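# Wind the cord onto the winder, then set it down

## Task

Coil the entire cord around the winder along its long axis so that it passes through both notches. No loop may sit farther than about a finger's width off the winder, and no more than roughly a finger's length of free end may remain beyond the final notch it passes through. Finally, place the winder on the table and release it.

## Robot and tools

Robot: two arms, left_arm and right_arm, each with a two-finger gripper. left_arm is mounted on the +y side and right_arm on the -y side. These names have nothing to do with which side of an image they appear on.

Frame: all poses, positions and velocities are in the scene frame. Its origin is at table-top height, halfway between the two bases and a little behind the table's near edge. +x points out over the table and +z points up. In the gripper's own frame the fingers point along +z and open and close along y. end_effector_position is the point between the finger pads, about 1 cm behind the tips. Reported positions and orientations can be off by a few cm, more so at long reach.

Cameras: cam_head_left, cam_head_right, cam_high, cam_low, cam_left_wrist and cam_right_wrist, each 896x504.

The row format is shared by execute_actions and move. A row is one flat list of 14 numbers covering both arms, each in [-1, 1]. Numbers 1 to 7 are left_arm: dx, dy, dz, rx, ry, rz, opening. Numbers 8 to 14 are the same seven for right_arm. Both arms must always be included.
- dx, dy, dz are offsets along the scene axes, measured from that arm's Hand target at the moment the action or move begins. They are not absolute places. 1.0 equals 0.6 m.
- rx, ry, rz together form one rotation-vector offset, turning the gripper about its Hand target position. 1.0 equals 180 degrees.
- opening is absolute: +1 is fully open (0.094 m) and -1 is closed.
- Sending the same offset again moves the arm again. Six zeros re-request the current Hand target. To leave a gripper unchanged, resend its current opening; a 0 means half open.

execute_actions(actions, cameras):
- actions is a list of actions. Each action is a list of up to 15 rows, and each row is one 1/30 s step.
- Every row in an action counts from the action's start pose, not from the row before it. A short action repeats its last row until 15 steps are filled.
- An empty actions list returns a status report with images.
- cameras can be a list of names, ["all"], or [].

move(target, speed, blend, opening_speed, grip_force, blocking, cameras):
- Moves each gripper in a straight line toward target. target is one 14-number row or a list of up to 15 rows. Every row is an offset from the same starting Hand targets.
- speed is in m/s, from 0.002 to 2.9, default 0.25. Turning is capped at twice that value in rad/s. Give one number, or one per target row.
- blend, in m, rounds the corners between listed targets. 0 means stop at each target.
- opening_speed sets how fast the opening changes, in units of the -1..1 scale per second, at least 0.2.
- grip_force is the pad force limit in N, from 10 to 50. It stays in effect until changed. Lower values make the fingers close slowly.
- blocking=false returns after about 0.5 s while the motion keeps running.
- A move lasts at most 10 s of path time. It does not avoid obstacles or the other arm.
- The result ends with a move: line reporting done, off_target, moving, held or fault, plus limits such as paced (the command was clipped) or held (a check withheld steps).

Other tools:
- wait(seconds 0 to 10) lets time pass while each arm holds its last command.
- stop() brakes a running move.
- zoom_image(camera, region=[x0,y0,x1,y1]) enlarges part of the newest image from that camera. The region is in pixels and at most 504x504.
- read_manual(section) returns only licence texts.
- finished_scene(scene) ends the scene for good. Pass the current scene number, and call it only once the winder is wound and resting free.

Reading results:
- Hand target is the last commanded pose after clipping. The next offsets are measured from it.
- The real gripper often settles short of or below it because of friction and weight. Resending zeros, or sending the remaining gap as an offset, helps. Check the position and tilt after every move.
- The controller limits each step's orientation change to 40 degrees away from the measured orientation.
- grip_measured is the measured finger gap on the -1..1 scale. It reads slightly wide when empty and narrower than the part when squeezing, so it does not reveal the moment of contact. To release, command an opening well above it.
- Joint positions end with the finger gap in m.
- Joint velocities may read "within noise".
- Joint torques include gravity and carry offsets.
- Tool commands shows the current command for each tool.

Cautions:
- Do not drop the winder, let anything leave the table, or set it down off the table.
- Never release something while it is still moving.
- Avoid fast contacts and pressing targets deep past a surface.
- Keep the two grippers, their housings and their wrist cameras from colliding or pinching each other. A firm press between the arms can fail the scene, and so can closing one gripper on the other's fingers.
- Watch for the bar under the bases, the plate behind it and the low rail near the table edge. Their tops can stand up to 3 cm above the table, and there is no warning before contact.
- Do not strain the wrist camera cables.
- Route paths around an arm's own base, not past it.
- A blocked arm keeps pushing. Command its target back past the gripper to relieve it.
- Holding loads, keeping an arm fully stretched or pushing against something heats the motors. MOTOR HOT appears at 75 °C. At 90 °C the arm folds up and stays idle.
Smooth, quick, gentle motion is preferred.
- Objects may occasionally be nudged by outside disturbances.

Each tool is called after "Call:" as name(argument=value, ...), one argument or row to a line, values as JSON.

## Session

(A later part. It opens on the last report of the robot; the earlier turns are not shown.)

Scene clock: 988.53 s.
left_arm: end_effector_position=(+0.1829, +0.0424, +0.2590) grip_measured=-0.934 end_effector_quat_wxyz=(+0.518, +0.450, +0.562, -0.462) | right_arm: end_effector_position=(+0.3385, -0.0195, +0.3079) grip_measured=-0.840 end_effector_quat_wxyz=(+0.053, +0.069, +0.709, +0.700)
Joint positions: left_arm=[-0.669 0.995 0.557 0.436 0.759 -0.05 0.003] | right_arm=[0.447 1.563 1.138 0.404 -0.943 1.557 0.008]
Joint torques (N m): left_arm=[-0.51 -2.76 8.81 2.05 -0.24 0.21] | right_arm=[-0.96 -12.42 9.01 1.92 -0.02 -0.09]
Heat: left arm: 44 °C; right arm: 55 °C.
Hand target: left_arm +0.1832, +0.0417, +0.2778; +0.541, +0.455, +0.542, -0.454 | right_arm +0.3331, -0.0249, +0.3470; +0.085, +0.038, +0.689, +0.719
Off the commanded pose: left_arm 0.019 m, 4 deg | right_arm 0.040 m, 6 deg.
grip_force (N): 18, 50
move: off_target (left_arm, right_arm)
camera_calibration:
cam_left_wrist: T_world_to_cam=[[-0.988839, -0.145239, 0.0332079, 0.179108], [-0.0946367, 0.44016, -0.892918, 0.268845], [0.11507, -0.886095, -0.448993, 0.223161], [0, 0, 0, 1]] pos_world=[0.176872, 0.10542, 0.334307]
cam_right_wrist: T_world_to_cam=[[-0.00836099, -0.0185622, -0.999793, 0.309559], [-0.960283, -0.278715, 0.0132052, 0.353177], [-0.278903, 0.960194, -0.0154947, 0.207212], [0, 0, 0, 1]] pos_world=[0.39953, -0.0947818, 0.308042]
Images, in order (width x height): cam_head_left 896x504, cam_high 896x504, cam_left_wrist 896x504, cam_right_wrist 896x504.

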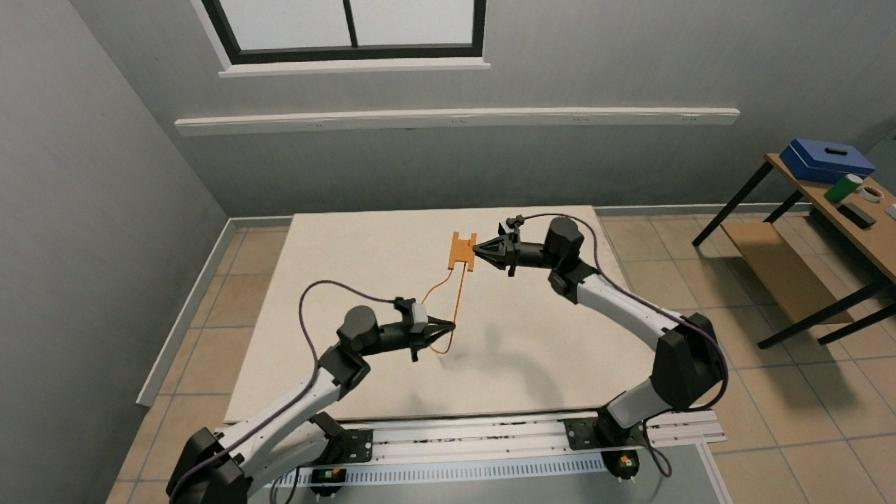

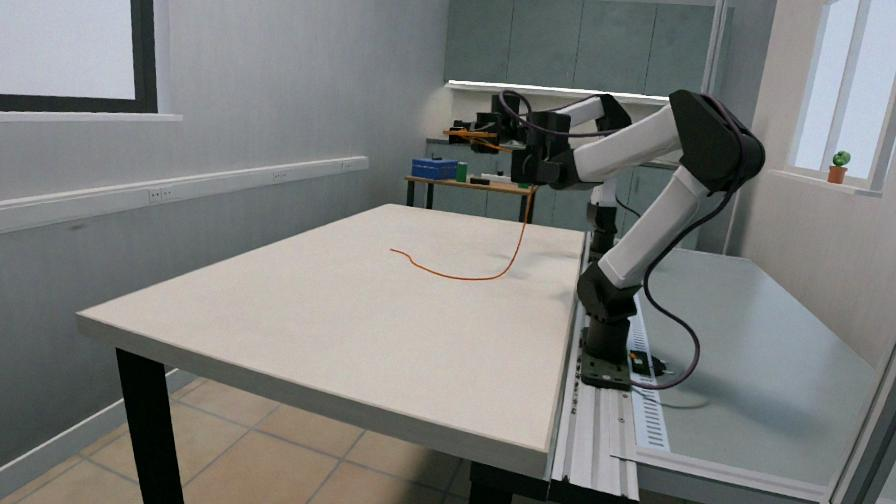

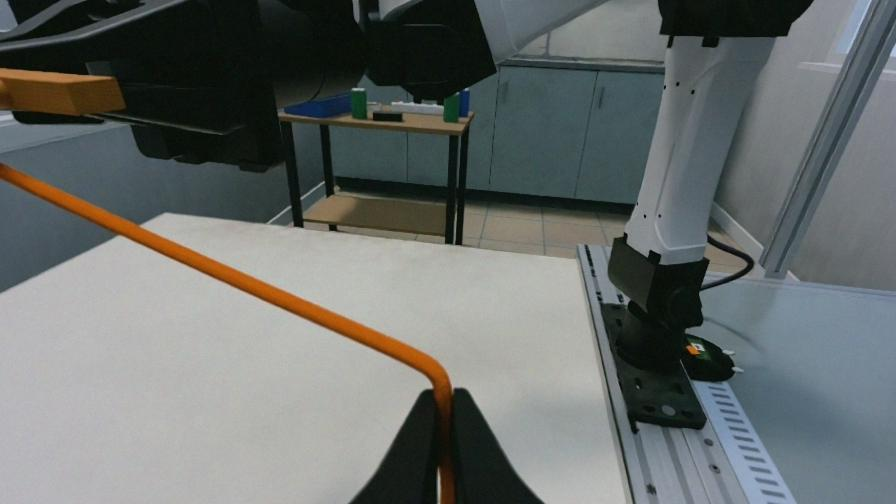

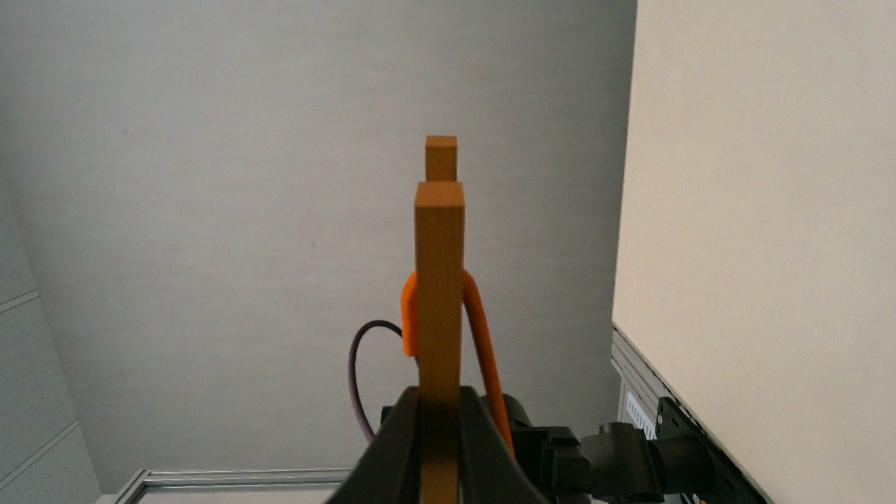

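Call:
move(
  target=[
    [0.0252, -0.0015, 0.15, 0, 0, 0, -1.0, 0, 0, 0, 0, 0, 0, -0.97],
    [0.1203, 0.0577, 0.2333, 0, 0, 0, -1.0, 0, 0, 0, 0, 0, 0, -0.97],
    [0.235, 0.0368, 0.2667, 0, 0, 0, -1.0, 0, 0, 0, 0, 0, 0, -0.97],
    [0.366, 0.0132, 0.2167, 0, 0, 0, -1.0, 0, 0, 0, 0, 0, 0, -0.97],
  ],
  speed=0.15,
  blend=[0.03, 0.03, 0.03, 0],
  cameras=["cam_left_wrist", "cam_right_wrist", "cam_head_left", "cam_high"],
)

Call:
zoom_image(
  camera="cam_head_left",
  region=[400, 170, 560, 330],
)

Scene clock: 1020.17 s.
left_arm: end_effector_position=(+0.4002, +0.0463, +0.3874) grip_measured=-0.934 end_effector_quat_wxyz=(+0.515, +0.446, +0.565, -0.465) | right_arm: end_effector_position=(+0.3388, -0.0194, +0.3110) grip_measured=-0.840 end_effector_quat_wxyz=(+0.057, +0.065, +0.707, +0.702)
Joint positions: left_arm=[-0.311 1.75 1.679 0.069 1.115 -0.061 0.003] | right_arm=[0.447 1.563 1.142 0.413 -0.943 1.557 0.008]
Joint torques (N m): left_arm=[1.09 -6.38 9.18 2.29 -0.04 -0.05] | right_arm=[-0.88 -12.41 8.65 1.83 -0.15 -0.1]
Heat: left arm: 47 °C; right arm: 56 °C.
Hand target: left_arm +0.4028, +0.0496, +0.4078; +0.541, +0.455, +0.542, -0.454 | right_arm +0.3331, -0.0249, +0.3470; +0.085, +0.038, +0.689, +0.719
Off the commanded pose: left_arm 0.021 m, 4 deg | right_arm 0.037 m, 5 deg.
grip_force (N): 18, 50
move: off_target (left_arm, right_arm)
camera_calibration:
cam_left_wrist: T_world_to_cam=[[-0.987961, -0.147557, 0.0464758, 0.384866], [-0.107457, 0.43842, -0.892323, 0.407249], [0.111293, -0.886575, -0.448998, 0.260756], [0, 0, 0, 1]] pos_world=[0.394974, 0.109424, 0.46259]
cam_right_wrist: T_world_to_cam=[[0.00297389, -0.0131145, -0.99991, 0.308979], [-0.96037, -0.278728, 0.000799426, 0.357321], [-0.278713, 0.960281, -0.0134237, 0.206544], [0, 0, 0, 1]] pos_world=[0.399808, -0.0946924, 0.311438]
Images, in order (width x height): cam_head_left 896x504, cam_high 896x504, cam_left_wrist 896x504, cam_right_wrist 896x504.

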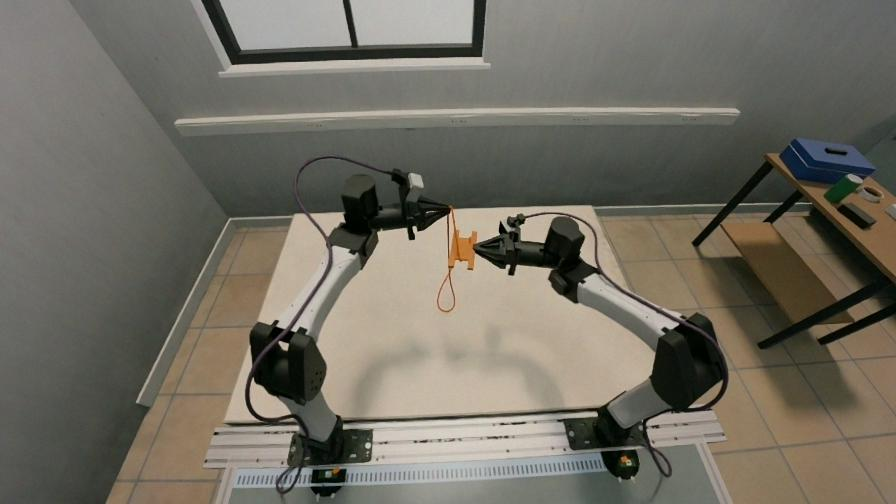

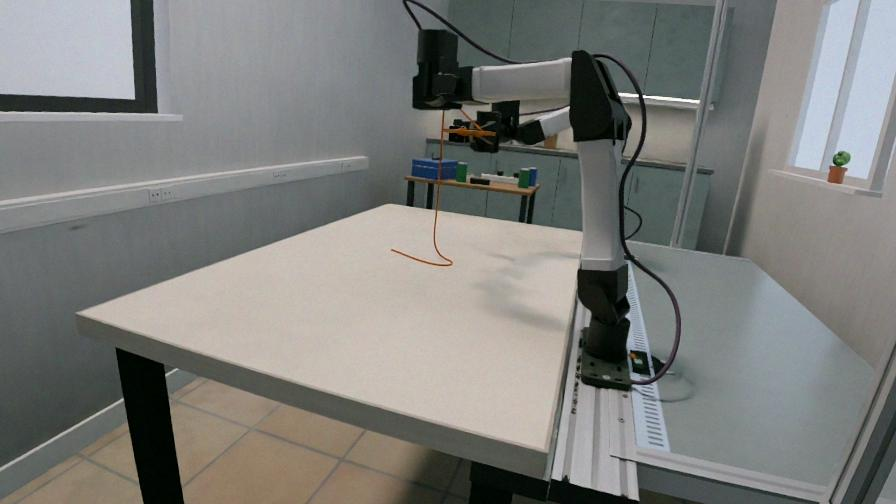

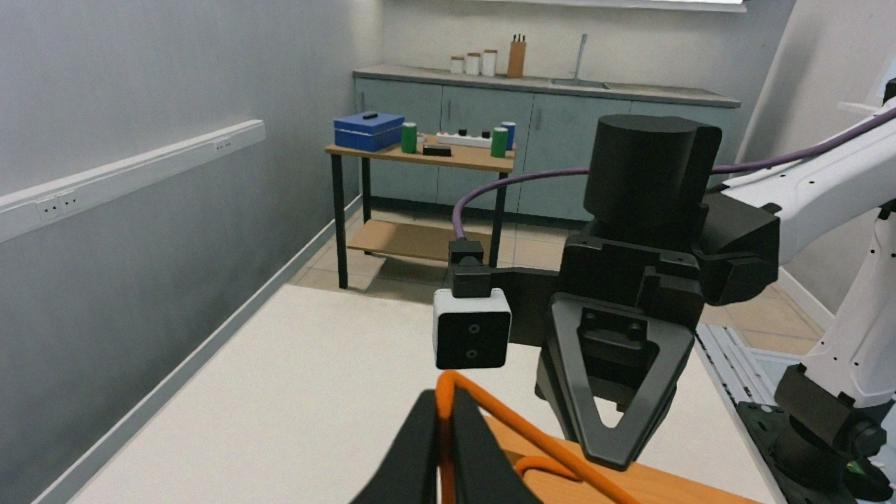

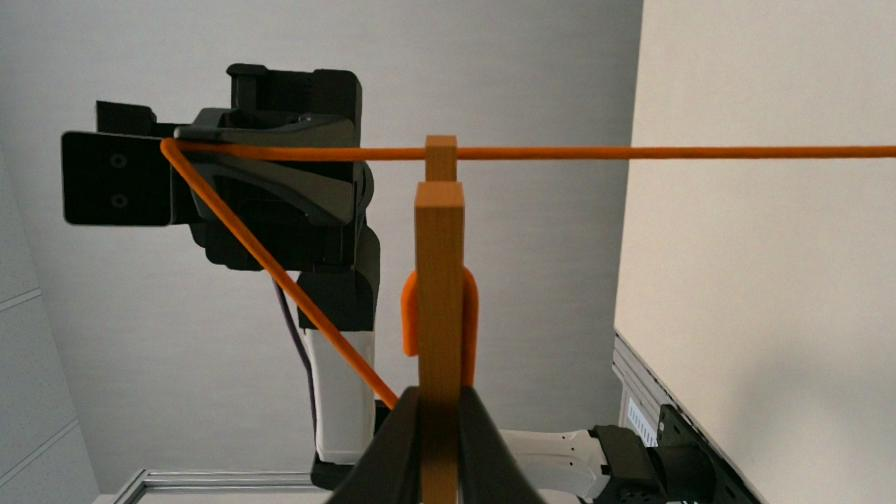

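Scaled by 3.150 from the camera's 896x504 image, which has a finer 1280x720 frame.

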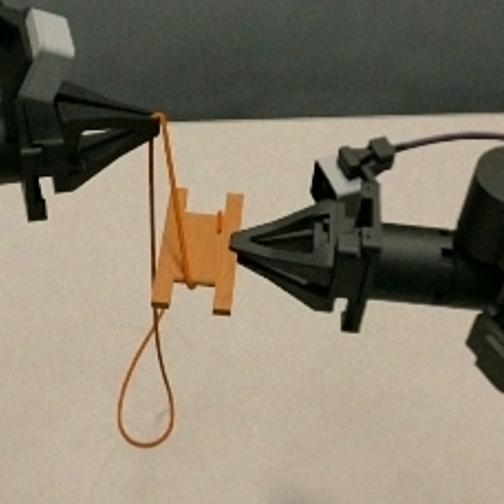

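Call:
move(
  target=[
    [0.0595, -0.0447, -0.075, 0, 0, 0, -1.0, 0, 0, 0, 0, 0, 0, -0.97],
    [0.0637, -0.0877, -0.15, 0, 0, 0, -1.0, 0, 0, 0, 0, 0, 0, -0.97],
    [0.044, -0.0842, -0.1917, 0, 0, 0, -1.0, 0, 0, 0, 0, 0, 0, -0.97],
  ],
  speed=0.12,
  blend=[0.02, 0.02, 0],
  cameras=["cam_left_wrist", "cam_right_wrist", "cam_head_left"],
)

Call:
zoom_image(
  camera="cam_head_left",
  region=[400, 170, 560, 330],
)

Scene clock: 1037.73 s.
left_arm: end_effector_position=(+0.4265, -0.0016, +0.2869) grip_measured=-0.934 end_effector_quat_wxyz=(+0.524, +0.455, +0.552, -0.464) | right_arm: end_effector_position=(+0.3410, -0.0210, +0.3112) grip_measured=-0.840 end_effector_quat_wxyz=(+0.060, +0.068, +0.707, +0.702)
Joint positions: left_arm=[-0.405 1.929 1.495 0.46 1.033 -0.056 0.003] | right_arm=[0.442 1.563 1.142 0.414 -0.937 1.557 0.008]
Joint torques (N m): left_arm=[0.12 -8.06 6.04 2.28 -0.28 0.03] | right_arm=[-0.59 -12.29 8.85 1.75 -0.14 -0.11]
Heat: left arm: 49 °C; right arm: 57 °C.
Hand target: left_arm +0.4292, -0.0009, +0.2929; +0.541, +0.455, +0.542, -0.454 | right_arm +0.3330, -0.0249, +0.3470; +0.085, +0.038, +0.689, +0.719
Off the commanded pose: left_arm 0.006 m, 3 deg | right_arm 0.037 m, 5 deg.
grip_force (N): 18, 50
move: off_target (left_arm, right_arm); blend cut to 0.0139 m at target 2
camera_calibration:
cam_left_wrist: T_world_to_cam=[[-0.990696, -0.135198, 0.0155794, 0.418475], [-0.0729205, 0.430684, -0.899552, 0.328839], [0.114908, -0.892319, -0.436536, 0.165254], [0, 0, 0, 1]] pos_world=[0.419571, 0.0624102, 0.361428]
cam_right_wrist: T_world_to_cam=[[0.00390829, -0.0128484, -0.99991, 0.308797], [-0.962989, -0.269541, -0.000300502, 0.36042], [-0.269513, 0.962903, -0.0134263, 0.205639], [0, 0, 0, 1]] pos_world=[0.401296, -0.0968949, 0.311638]
Images, in order (width x height): cam_head_left 896x504, cam_left_wrist 896x504, cam_right_wrist 896x504.

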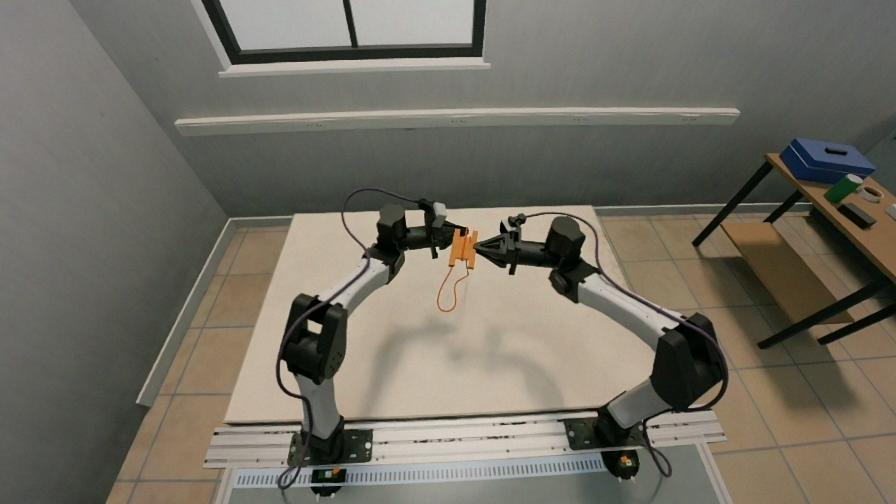

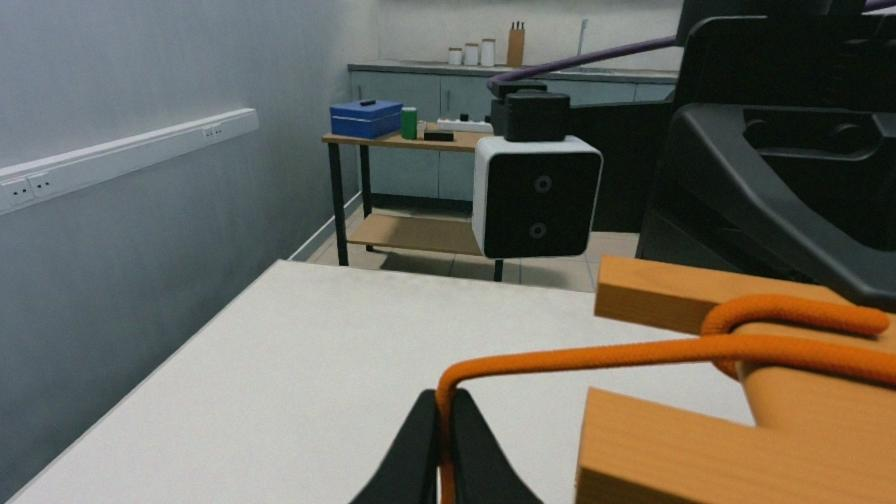

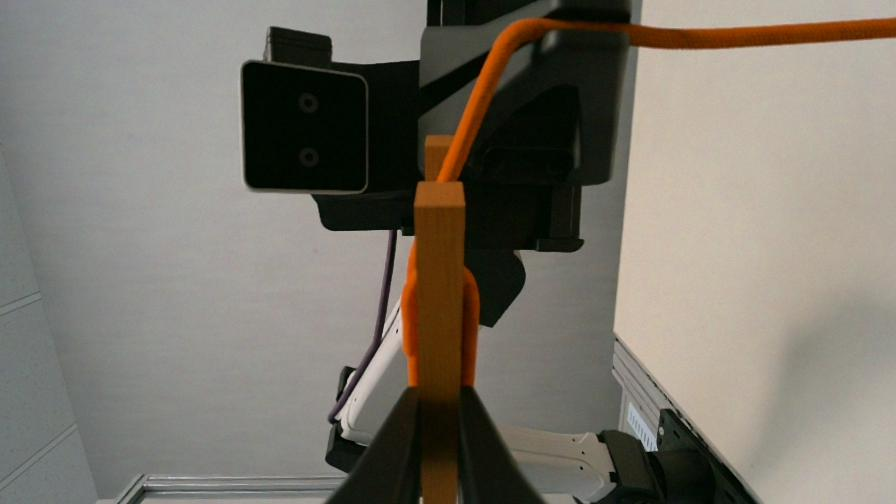

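Scaled by 3.150 from the camera's 896x504 image, which has a finer 1280x720 frame.

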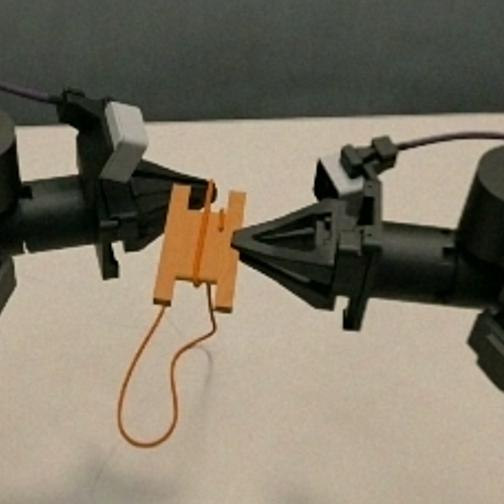

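Call:
move(
  target=[
    [-0.064, 0.0063, -0.0433, 0, 0, 0, -1.0, 0, 0, 0, 0, 0, 0, -0.97],
    [-0.064, 0.0063, -0.0433, 0, 0, 0, 0.2, 0, 0, 0, 0, 0, 0, -0.97],
  ],
  speed=0.12,
  grip_force=[50, 50],
  cameras=["cam_left_wrist", "cam_right_wrist", "cam_head_left", "cam_head_right", "cam_high"],
)

Call:
zoom_image(
  camera="cam_head_left",
  region=[400, 170, 560, 330],
)

Call:
zoom_image(
  camera="cam_high",
  region=[370, 90, 570, 290],
)

Scene clock: 1071.77 s.
left_arm: end_effector_position=(+0.3943, +0.0010, +0.2468) grip_measured=+0.198 end_effector_quat_wxyz=(+0.518, +0.451, +0.558, -0.465) | right_arm: end_effector_position=(+0.3425, -0.0224, +0.3093) grip_measured=-0.840 end_effector_quat_wxyz=(+0.059, +0.074, +0.708, +0.700)
Joint positions: left_arm=[-0.433 1.858 1.244 0.622 1.002 -0.056 0.056] | right_arm=[0.438 1.563 1.142 0.404 -0.936 1.558 0.008]
Joint torques (N m): left_arm=[-0.05 -10.03 5.79 2.09 -0.25 0.05] | right_arm=[-0.39 -12.29 8.62 1.93 -0.16 -0.13]
Heat: left arm: 47 °C; right arm: 58 °C.
Hand target: left_arm +0.3907, +0.0028, +0.2668; +0.541, +0.455, +0.542, -0.454 | right_arm +0.3330, -0.0249, +0.3470; +0.085, +0.038, +0.689, +0.719
Off the commanded pose: left_arm 0.020 m, 3 deg | right_arm 0.039 m, 6 deg.
move: off_target (left_arm, right_arm); target 2's new opening was sent with left_arm's hand 0.019 m and 3 deg from that target
camera_calibration:
cam_left_wrist: T_world_to_cam=[[-0.989805, -0.138974, 0.0311745, 0.383348], [-0.0894326, 0.436094, -0.895446, 0.294762], [0.110849, -0.889105, -0.444077, 0.157216], [0, 0, 0, 1]] pos_world=[0.388374, 0.0645135, 0.321809]
cam_right_wrist: T_world_to_cam=[[-0.00690986, -0.0171409, -0.999829, 0.310478], [-0.964256, -0.264736, 0.0112026, 0.358365], [-0.264883, 0.964169, -0.0146989, 0.206169], [0, 0, 0, 1]] pos_world=[0.402311, -0.0985875, 0.309441]
Images, in order (width x height): cam_head_left 896x504, cam_head_right 896x504, cam_high 896x504, cam_left_wrist 896x504, cam_right_wrist 896x504.

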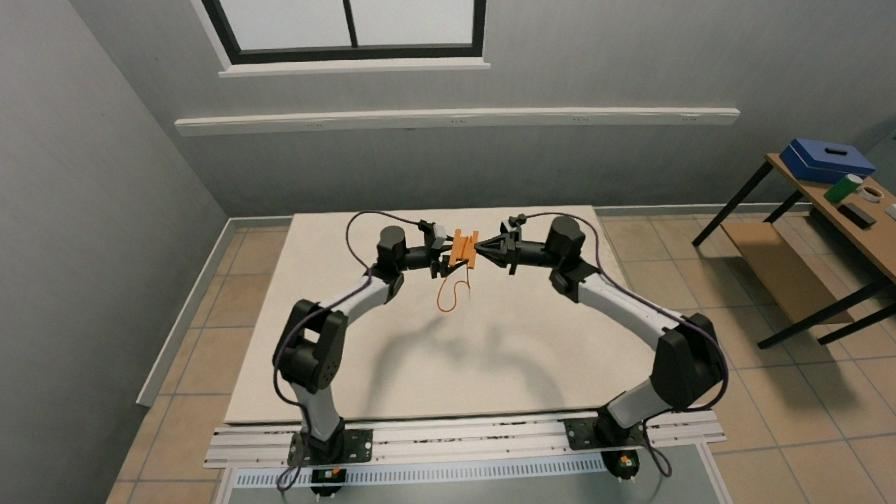

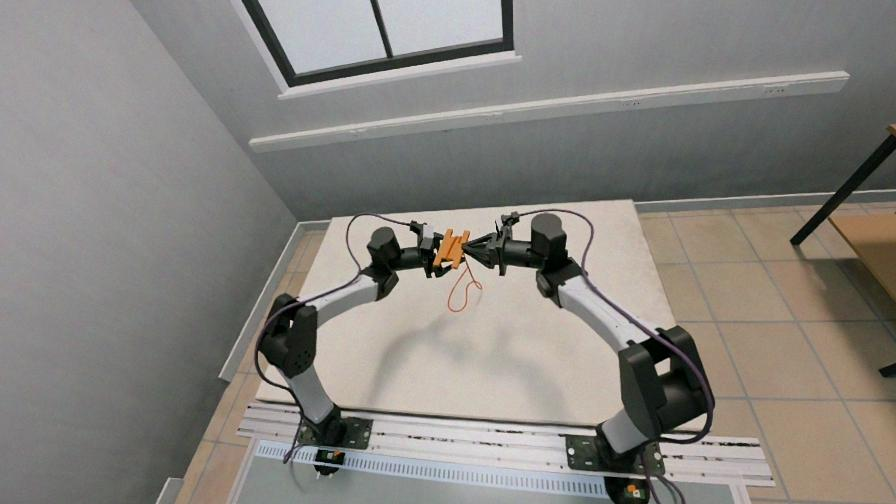

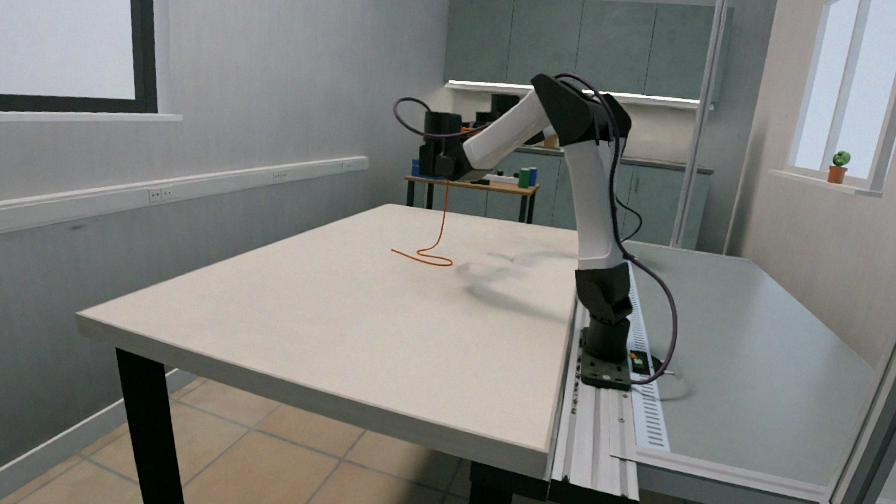

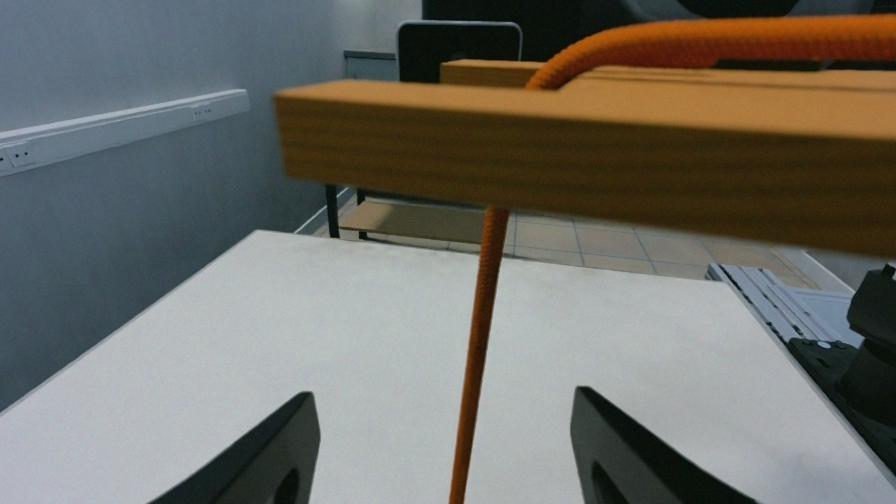

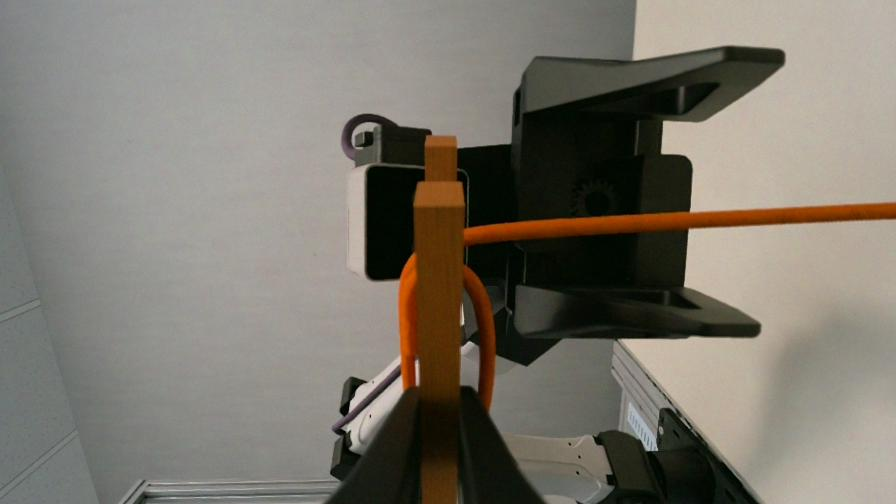

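Scaled by 3.150 from the camera's 896x504 image, which has a finer 1280x720 frame.

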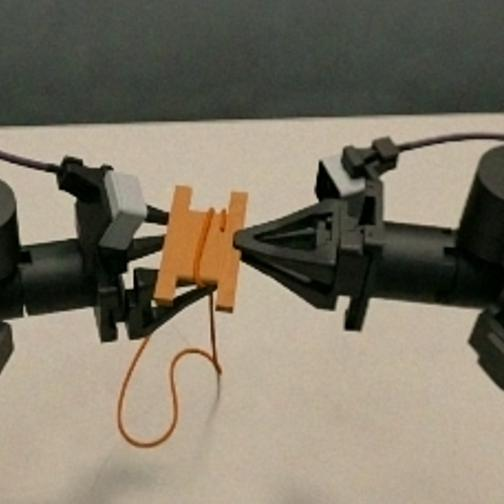

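Scaled by 2.520 from the camera's 896x504 image, which has a finer 1280x720 frame.

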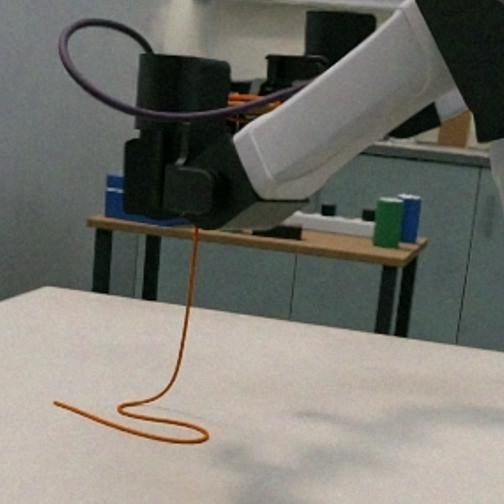

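Call:
move(
  target=[0.0155, -0.038, -0.278, 0, 0, 0, 0.4, 0, 0, 0, 0, 0, 0, -0.97],
  speed=0.15,
  cameras=["cam_left_wrist", "cam_head_left", "cam_head_right"],
)

Call:
zoom_image(
  camera="cam_head_left",
  region=[400, 190, 540, 330],
)

Call:
zoom_image(
  camera="cam_head_right",
  region=[400, 190, 540, 330],
)

Scene clock: 1094.27 s.
left_arm: end_effector_position=(+0.3966, -0.0191, +0.0968) grip_measured=+0.398 end_effector_quat_wxyz=(+0.526, +0.455, +0.551, -0.461) | right_arm: end_effector_position=(+0.3424, -0.0224, +0.3094) grip_measured=-0.840 end_effector_quat_wxyz=(+0.059, +0.073, +0.708, +0.700)
Joint positions: left_arm=[-0.485 2.247 1.114 1.157 0.95 -0.047 0.066] | right_arm=[0.438 1.563 1.142 0.404 -0.937 1.558 0.008]
Joint torques (N m): left_arm=[-0.08 -7.58 5.11 2.31 -0.27 0.03] | right_arm=[-0.23 -12.29 8.58 1.95 -0.16 -0.17]
Heat: left arm: 51 °C; right arm: 58 °C.
Hand target: left_arm +0.4002, -0.0199, +0.1002; +0.542, +0.455, +0.542, -0.454 | right_arm +0.3330, -0.0249, +0.3470; +0.085, +0.038, +0.689, +0.719
Off the commanded pose: left_arm 0.005 m, 2 deg | right_arm 0.039 m, 6 deg.
move: off_target (right_arm)
camera_calibration:
cam_left_wrist: T_world_to_cam=[[-0.990353, -0.138174, 0.0103921, 0.389729], [-0.0696162, 0.431318, -0.89951, 0.161784], [0.119806, -0.891556, -0.436776, 0.0681323], [0, 0, 0, 1]] pos_world=[0.389069, 0.0448138, 0.171235]
Images, in order (width x height): cam_head_left 896x504, cam_head_right 896x504, cam_left_wrist 896x504.

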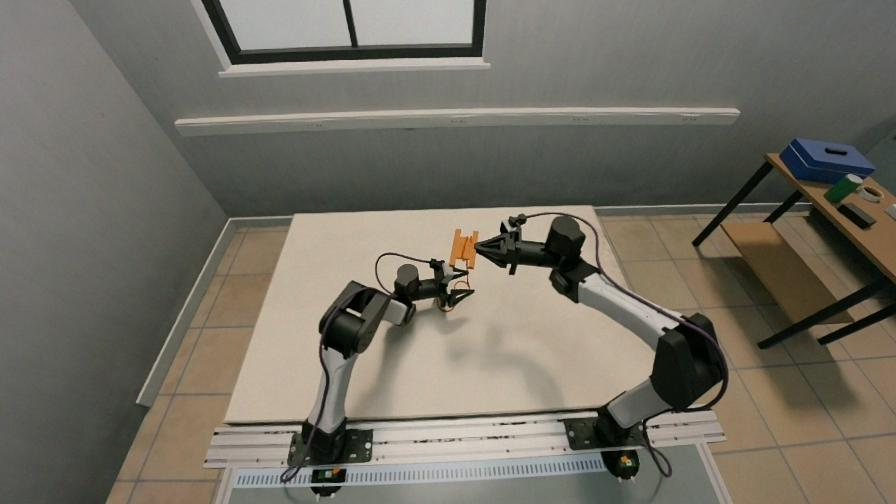

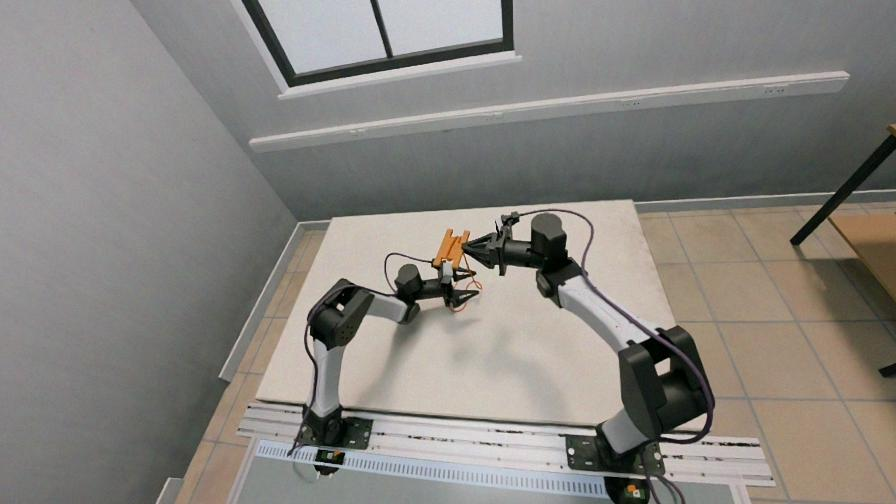

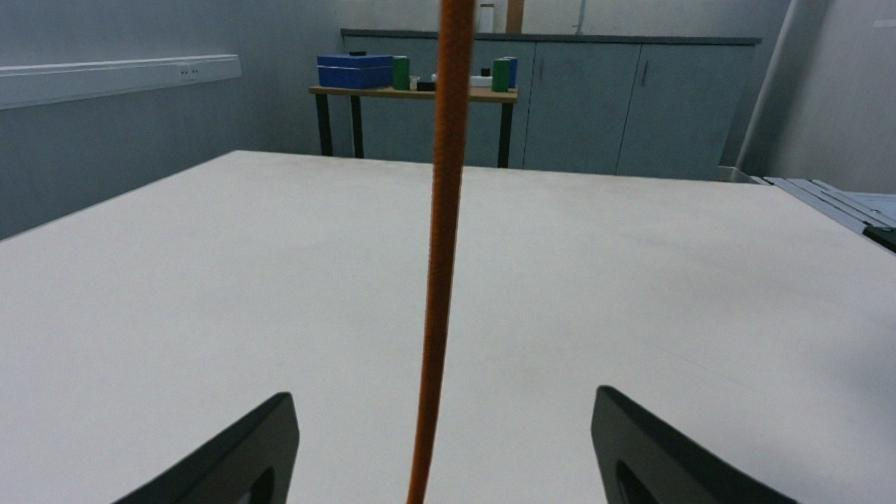

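Scaled by 3.600 from the camera's 896x504 image, which has a finer 1280x720 frame.

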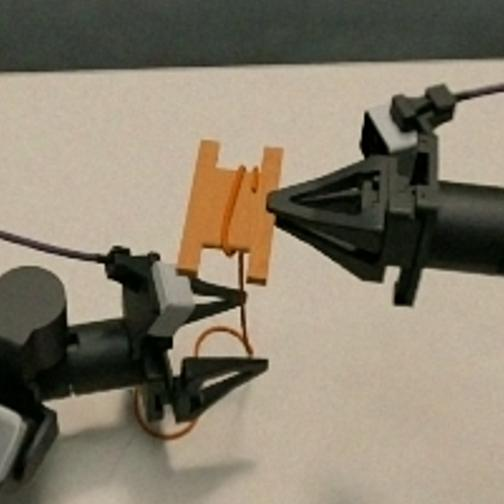

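Scaled by 3.600 from the camera's 896x504 image, which has a finer 1280x720 frame.

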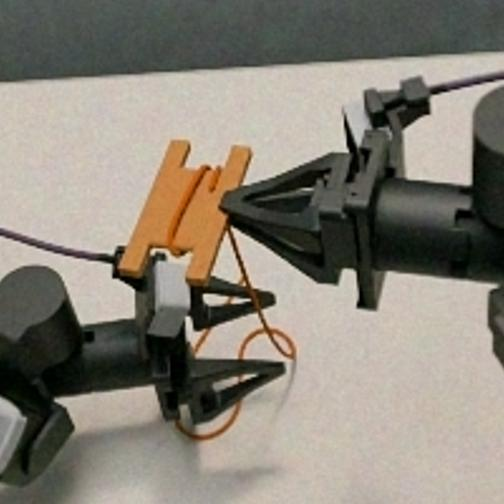

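Call:
move(
  target=[0, 0, 0, 0, 0, 0, -0.75, 0, 0, 0, 0, 0, 0, -0.97],
  opening_speed=1.5,
  cameras=[],
)

Call:
move(
  target=[0, 0, 0, 0, 0, 0, -1.0, 0, 0, 0, 0, 0, 0, -0.97],
  grip_force=[18, 50],
  cameras=["cam_left_wrist"],
)

Scene clock: 1101.87 s.
left_arm: end_effector_position=(+0.3967, -0.0191, +0.0970) grip_measured=-0.748 end_effector_quat_wxyz=(+0.526, +0.455, +0.551, -0.461) | right_arm: end_effector_position=(+0.3424, -0.0224, +0.3094) grip_measured=-0.840 end_effector_quat_wxyz=(+0.059, +0.073, +0.708, +0.700)
Joint positions: left_arm=[-0.485 2.247 1.114 1.158 0.949 -0.047 0.012] | right_arm=[0.438 1.563 1.142 0.404 -0.937 1.558 0.008]
Joint torques (N m): left_arm=[-0.09 -7.51 5.15 2.31 -0.26 0.03] | right_arm=[-0.2 -12.42 8.57 1.93 -0.12 -0.15]
Heat: left arm: 50 °C; right arm: 58 °C.
Hand target: left_arm +0.4002, -0.0199, +0.1003; +0.542, +0.455, +0.542, -0.454 | right_arm +0.3330, -0.0249, +0.3470; +0.085, +0.038, +0.689, +0.719
Off the commanded pose: left_arm 0.005 m, 2 deg | right_arm 0.039 m, 6 deg.
move: off_target (right_arm)
No camera images: "cameras" was empty.

Scene clock: 1102.87 s.
left_arm: end_effector_position=(+0.3967, -0.0191, +0.0970) grip_measured=-0.930 end_effector_quat_wxyz=(+0.526, +0.455, +0.551, -0.461) | right_arm: end_effector_position=(+0.3424, -0.0224, +0.3094) grip_measured=-0.840 end_effector_quat_wxyz=(+0.059, +0.073, +0.708, +0.700)
Joint positions: left_arm=[-0.485 2.247 1.114 1.158 0.949 -0.047 0.003] | right_arm=[0.438 1.563 1.142 0.404 -0.937 1.558 0.008]
Joint torques (N m): left_arm=[-0.1 -7.56 5.15 2.31 -0.26 0.02] | right_arm=[-0.2 -12.49 8.44 1.96 -0.17 -0.16]
Heat: left arm: 50 °C; right arm: 58 °C.
Hand target: left_arm +0.4002, -0.0199, +0.1003; +0.542, +0.455, +0.542, -0.454 | right_arm +0.3330, -0.0249, +0.3470; +0.085, +0.038, +0.689, +0.719
Off the commanded pose: left_arm 0.005 m, 2 deg | right_arm 0.039 m, 6 deg.
grip_force (N): 18, 50
move: off_target (right_arm)
camera_calibration:
cam_left_wrist: T_world_to_cam=[[-0.990256, -0.138944, 0.0093166, 0.389921], [-0.0689136, 0.430815, -0.899805, 0.161721], [0.121009, -0.89168, -0.436192, 0.0677481], [0, 0, 0, 1]] pos_world=[0.389069, 0.0449149, 0.171436]
Images, in order (width x height): cam_left_wrist 896x504.

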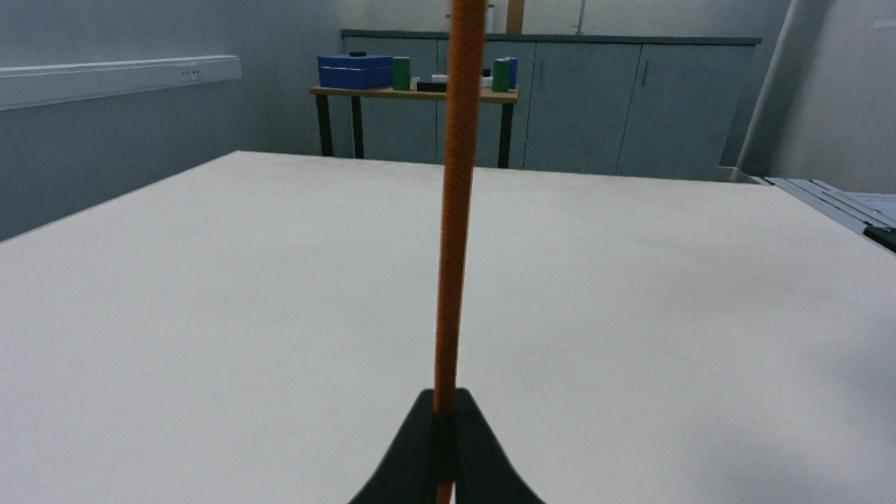

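Call:
move(
  target=[
    [-0.218, 0.069, 0.0837, 0, 0, 0, -1.0, 0, 0, 0, 0, 0, 0, -0.97],
    [-0.34, 0.0972, 0.211, 0, 0, 0, -1.0, 0, 0, 0, 0, 0, 0, -0.97],
    [-0.3808, 0.105, 0.3368, 0, 0, 0, -1.0, 0, 0, 0, 0, 0, 0, -0.97],
    [-0.3395, 0.1003, 0.461, 0, 0, 0, -1.0, 0, 0, 0, 0, 0, 0, -0.97],
    [-0.2352, 0.1572, 0.5427, 0, 0, 0, -1.0, 0, 0, 0, 0, 0, 0, -0.97],
    [-0.1205, 0.1355, 0.5738, 0, 0, 0, -1.0, 0, 0, 0, 0, 0, 0, -0.97],
    [0.0107, 0.1107, 0.5297, 0, 0, 0, -1.0, 0, 0, 0, 0, 0, 0, -0.97],
    [0.078, 0.0638, 0.4282, 0, 0, 0, -1.0, 0, 0, 0, 0, 0, 0, -0.97],
    [0.0783, 0.0213, 0.3613, 0, 0, 0, -1.0, 0, 0, 0, 0, 0, 0, -0.97],
    [0.0535, 0.0243, 0.3118, 0, 0, 0, -1.0, 0, 0, 0, 0, 0, 0, -0.97],
  ],
  speed=0.15,
  blend=[0.03, 0.03, 0.025, 0.03, 0.03, 0.03, 0.03, 0.02, 0.012, 0],
  cameras=["cam_left_wrist", "cam_right_wrist", "cam_head_left"],
)

Call:
zoom_image(
  camera="cam_head_left",
  region=[400, 170, 560, 330],
)

Scene clock: 1142.73 s.
left_arm: end_effector_position=(+0.4299, -0.0075, +0.2777) grip_measured=-0.931 end_effector_quat_wxyz=(+0.522, +0.457, +0.551, -0.464) | right_arm: end_effector_position=(+0.3439, -0.0227, +0.3127) grip_measured=-0.840 end_effector_quat_wxyz=(+0.062, +0.074, +0.706, +0.701)
Joint positions: left_arm=[-0.415 1.958 1.503 0.476 1.027 -0.05 0.003] | right_arm=[0.437 1.563 1.149 0.406 -0.932 1.561 0.008]
Joint torques (N m): left_arm=[0.35 -8.76 5.94 2.24 -0.31 -0.02] | right_arm=[-0.34 -11.96 8.24 1.93 -0.27 -0.11]
Heat: left arm: 47 °C; right arm: 59 °C.
Hand target: left_arm +0.4324, -0.0053, +0.2870; +0.541, +0.455, +0.542, -0.454 | right_arm +0.3331, -0.0249, +0.3470; +0.085, +0.038, +0.689, +0.719
Off the commanded pose: left_arm 0.010 m, 3 deg | right_arm 0.036 m, 6 deg.
grip_force (N): 18, 50
move: off_target (left_arm, right_arm)
camera_calibration:
cam_left_wrist: T_world_to_cam=[[-0.991244, -0.131221, 0.014718, 0.42167], [-0.0707142, 0.433406, -0.89842, 0.322062], [0.111513, -0.891594, -0.43889, 0.157645], [0, 0, 0, 1]] pos_world=[0.423172, 0.0563044, 0.352329]
cam_right_wrist: T_world_to_cam=[[-0.00100346, -0.0128154, -0.999917, 0.312045], [-0.965727, -0.259525, 0.00429534, 0.362383], [-0.259558, 0.965651, -0.0121158, 0.204259], [0, 0, 0, 1]] pos_world=[0.403294, -0.099197, 0.312937]
Images, in order (width x height): cam_head_left 896x504, cam_left_wrist 896x504, cam_right_wrist 896x504.

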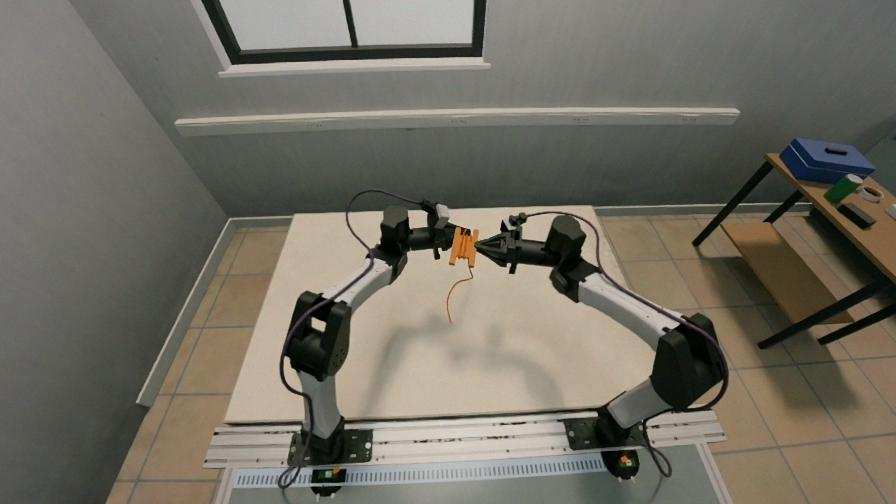

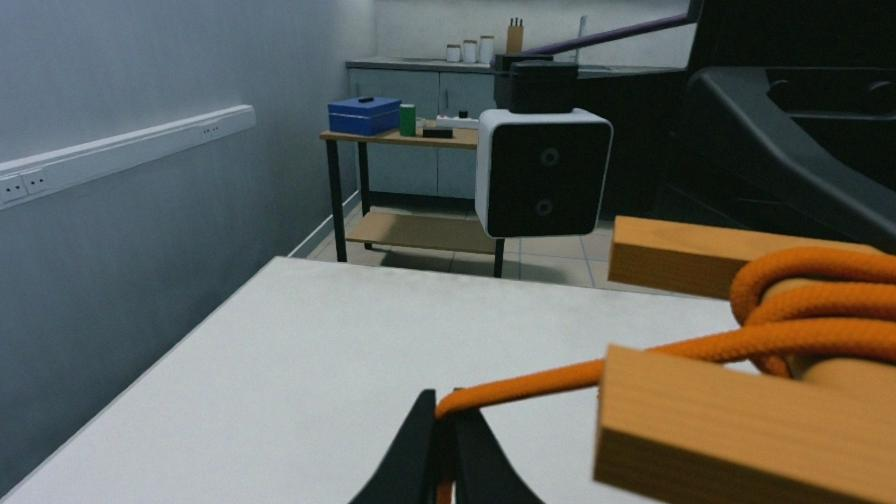

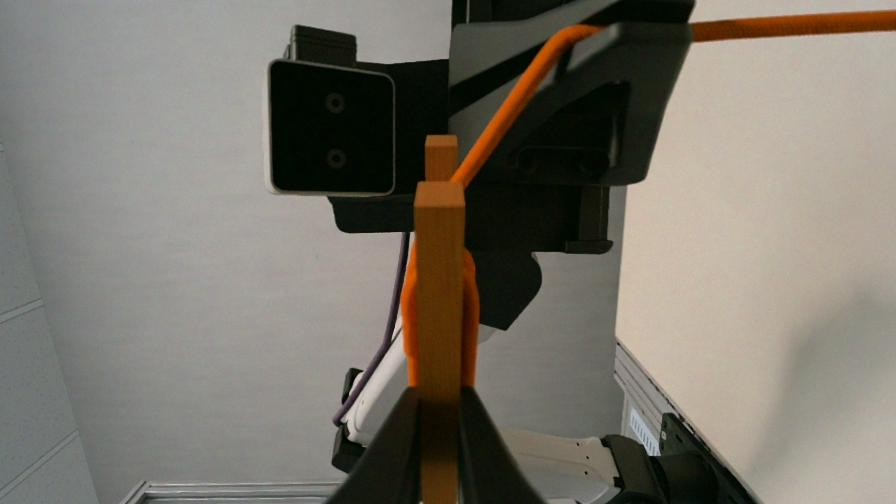

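Scaled by 3.150 from the camera's 896x504 image, which has a finer 1280x720 frame.

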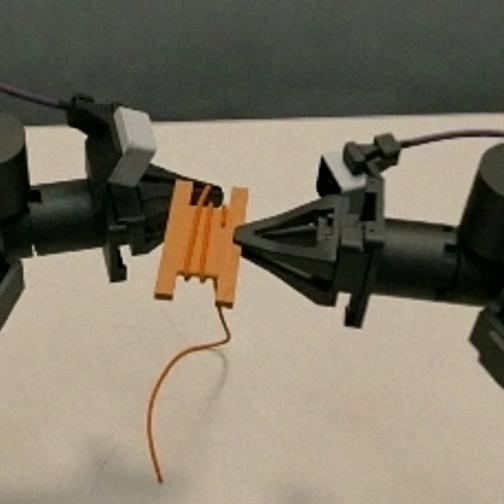

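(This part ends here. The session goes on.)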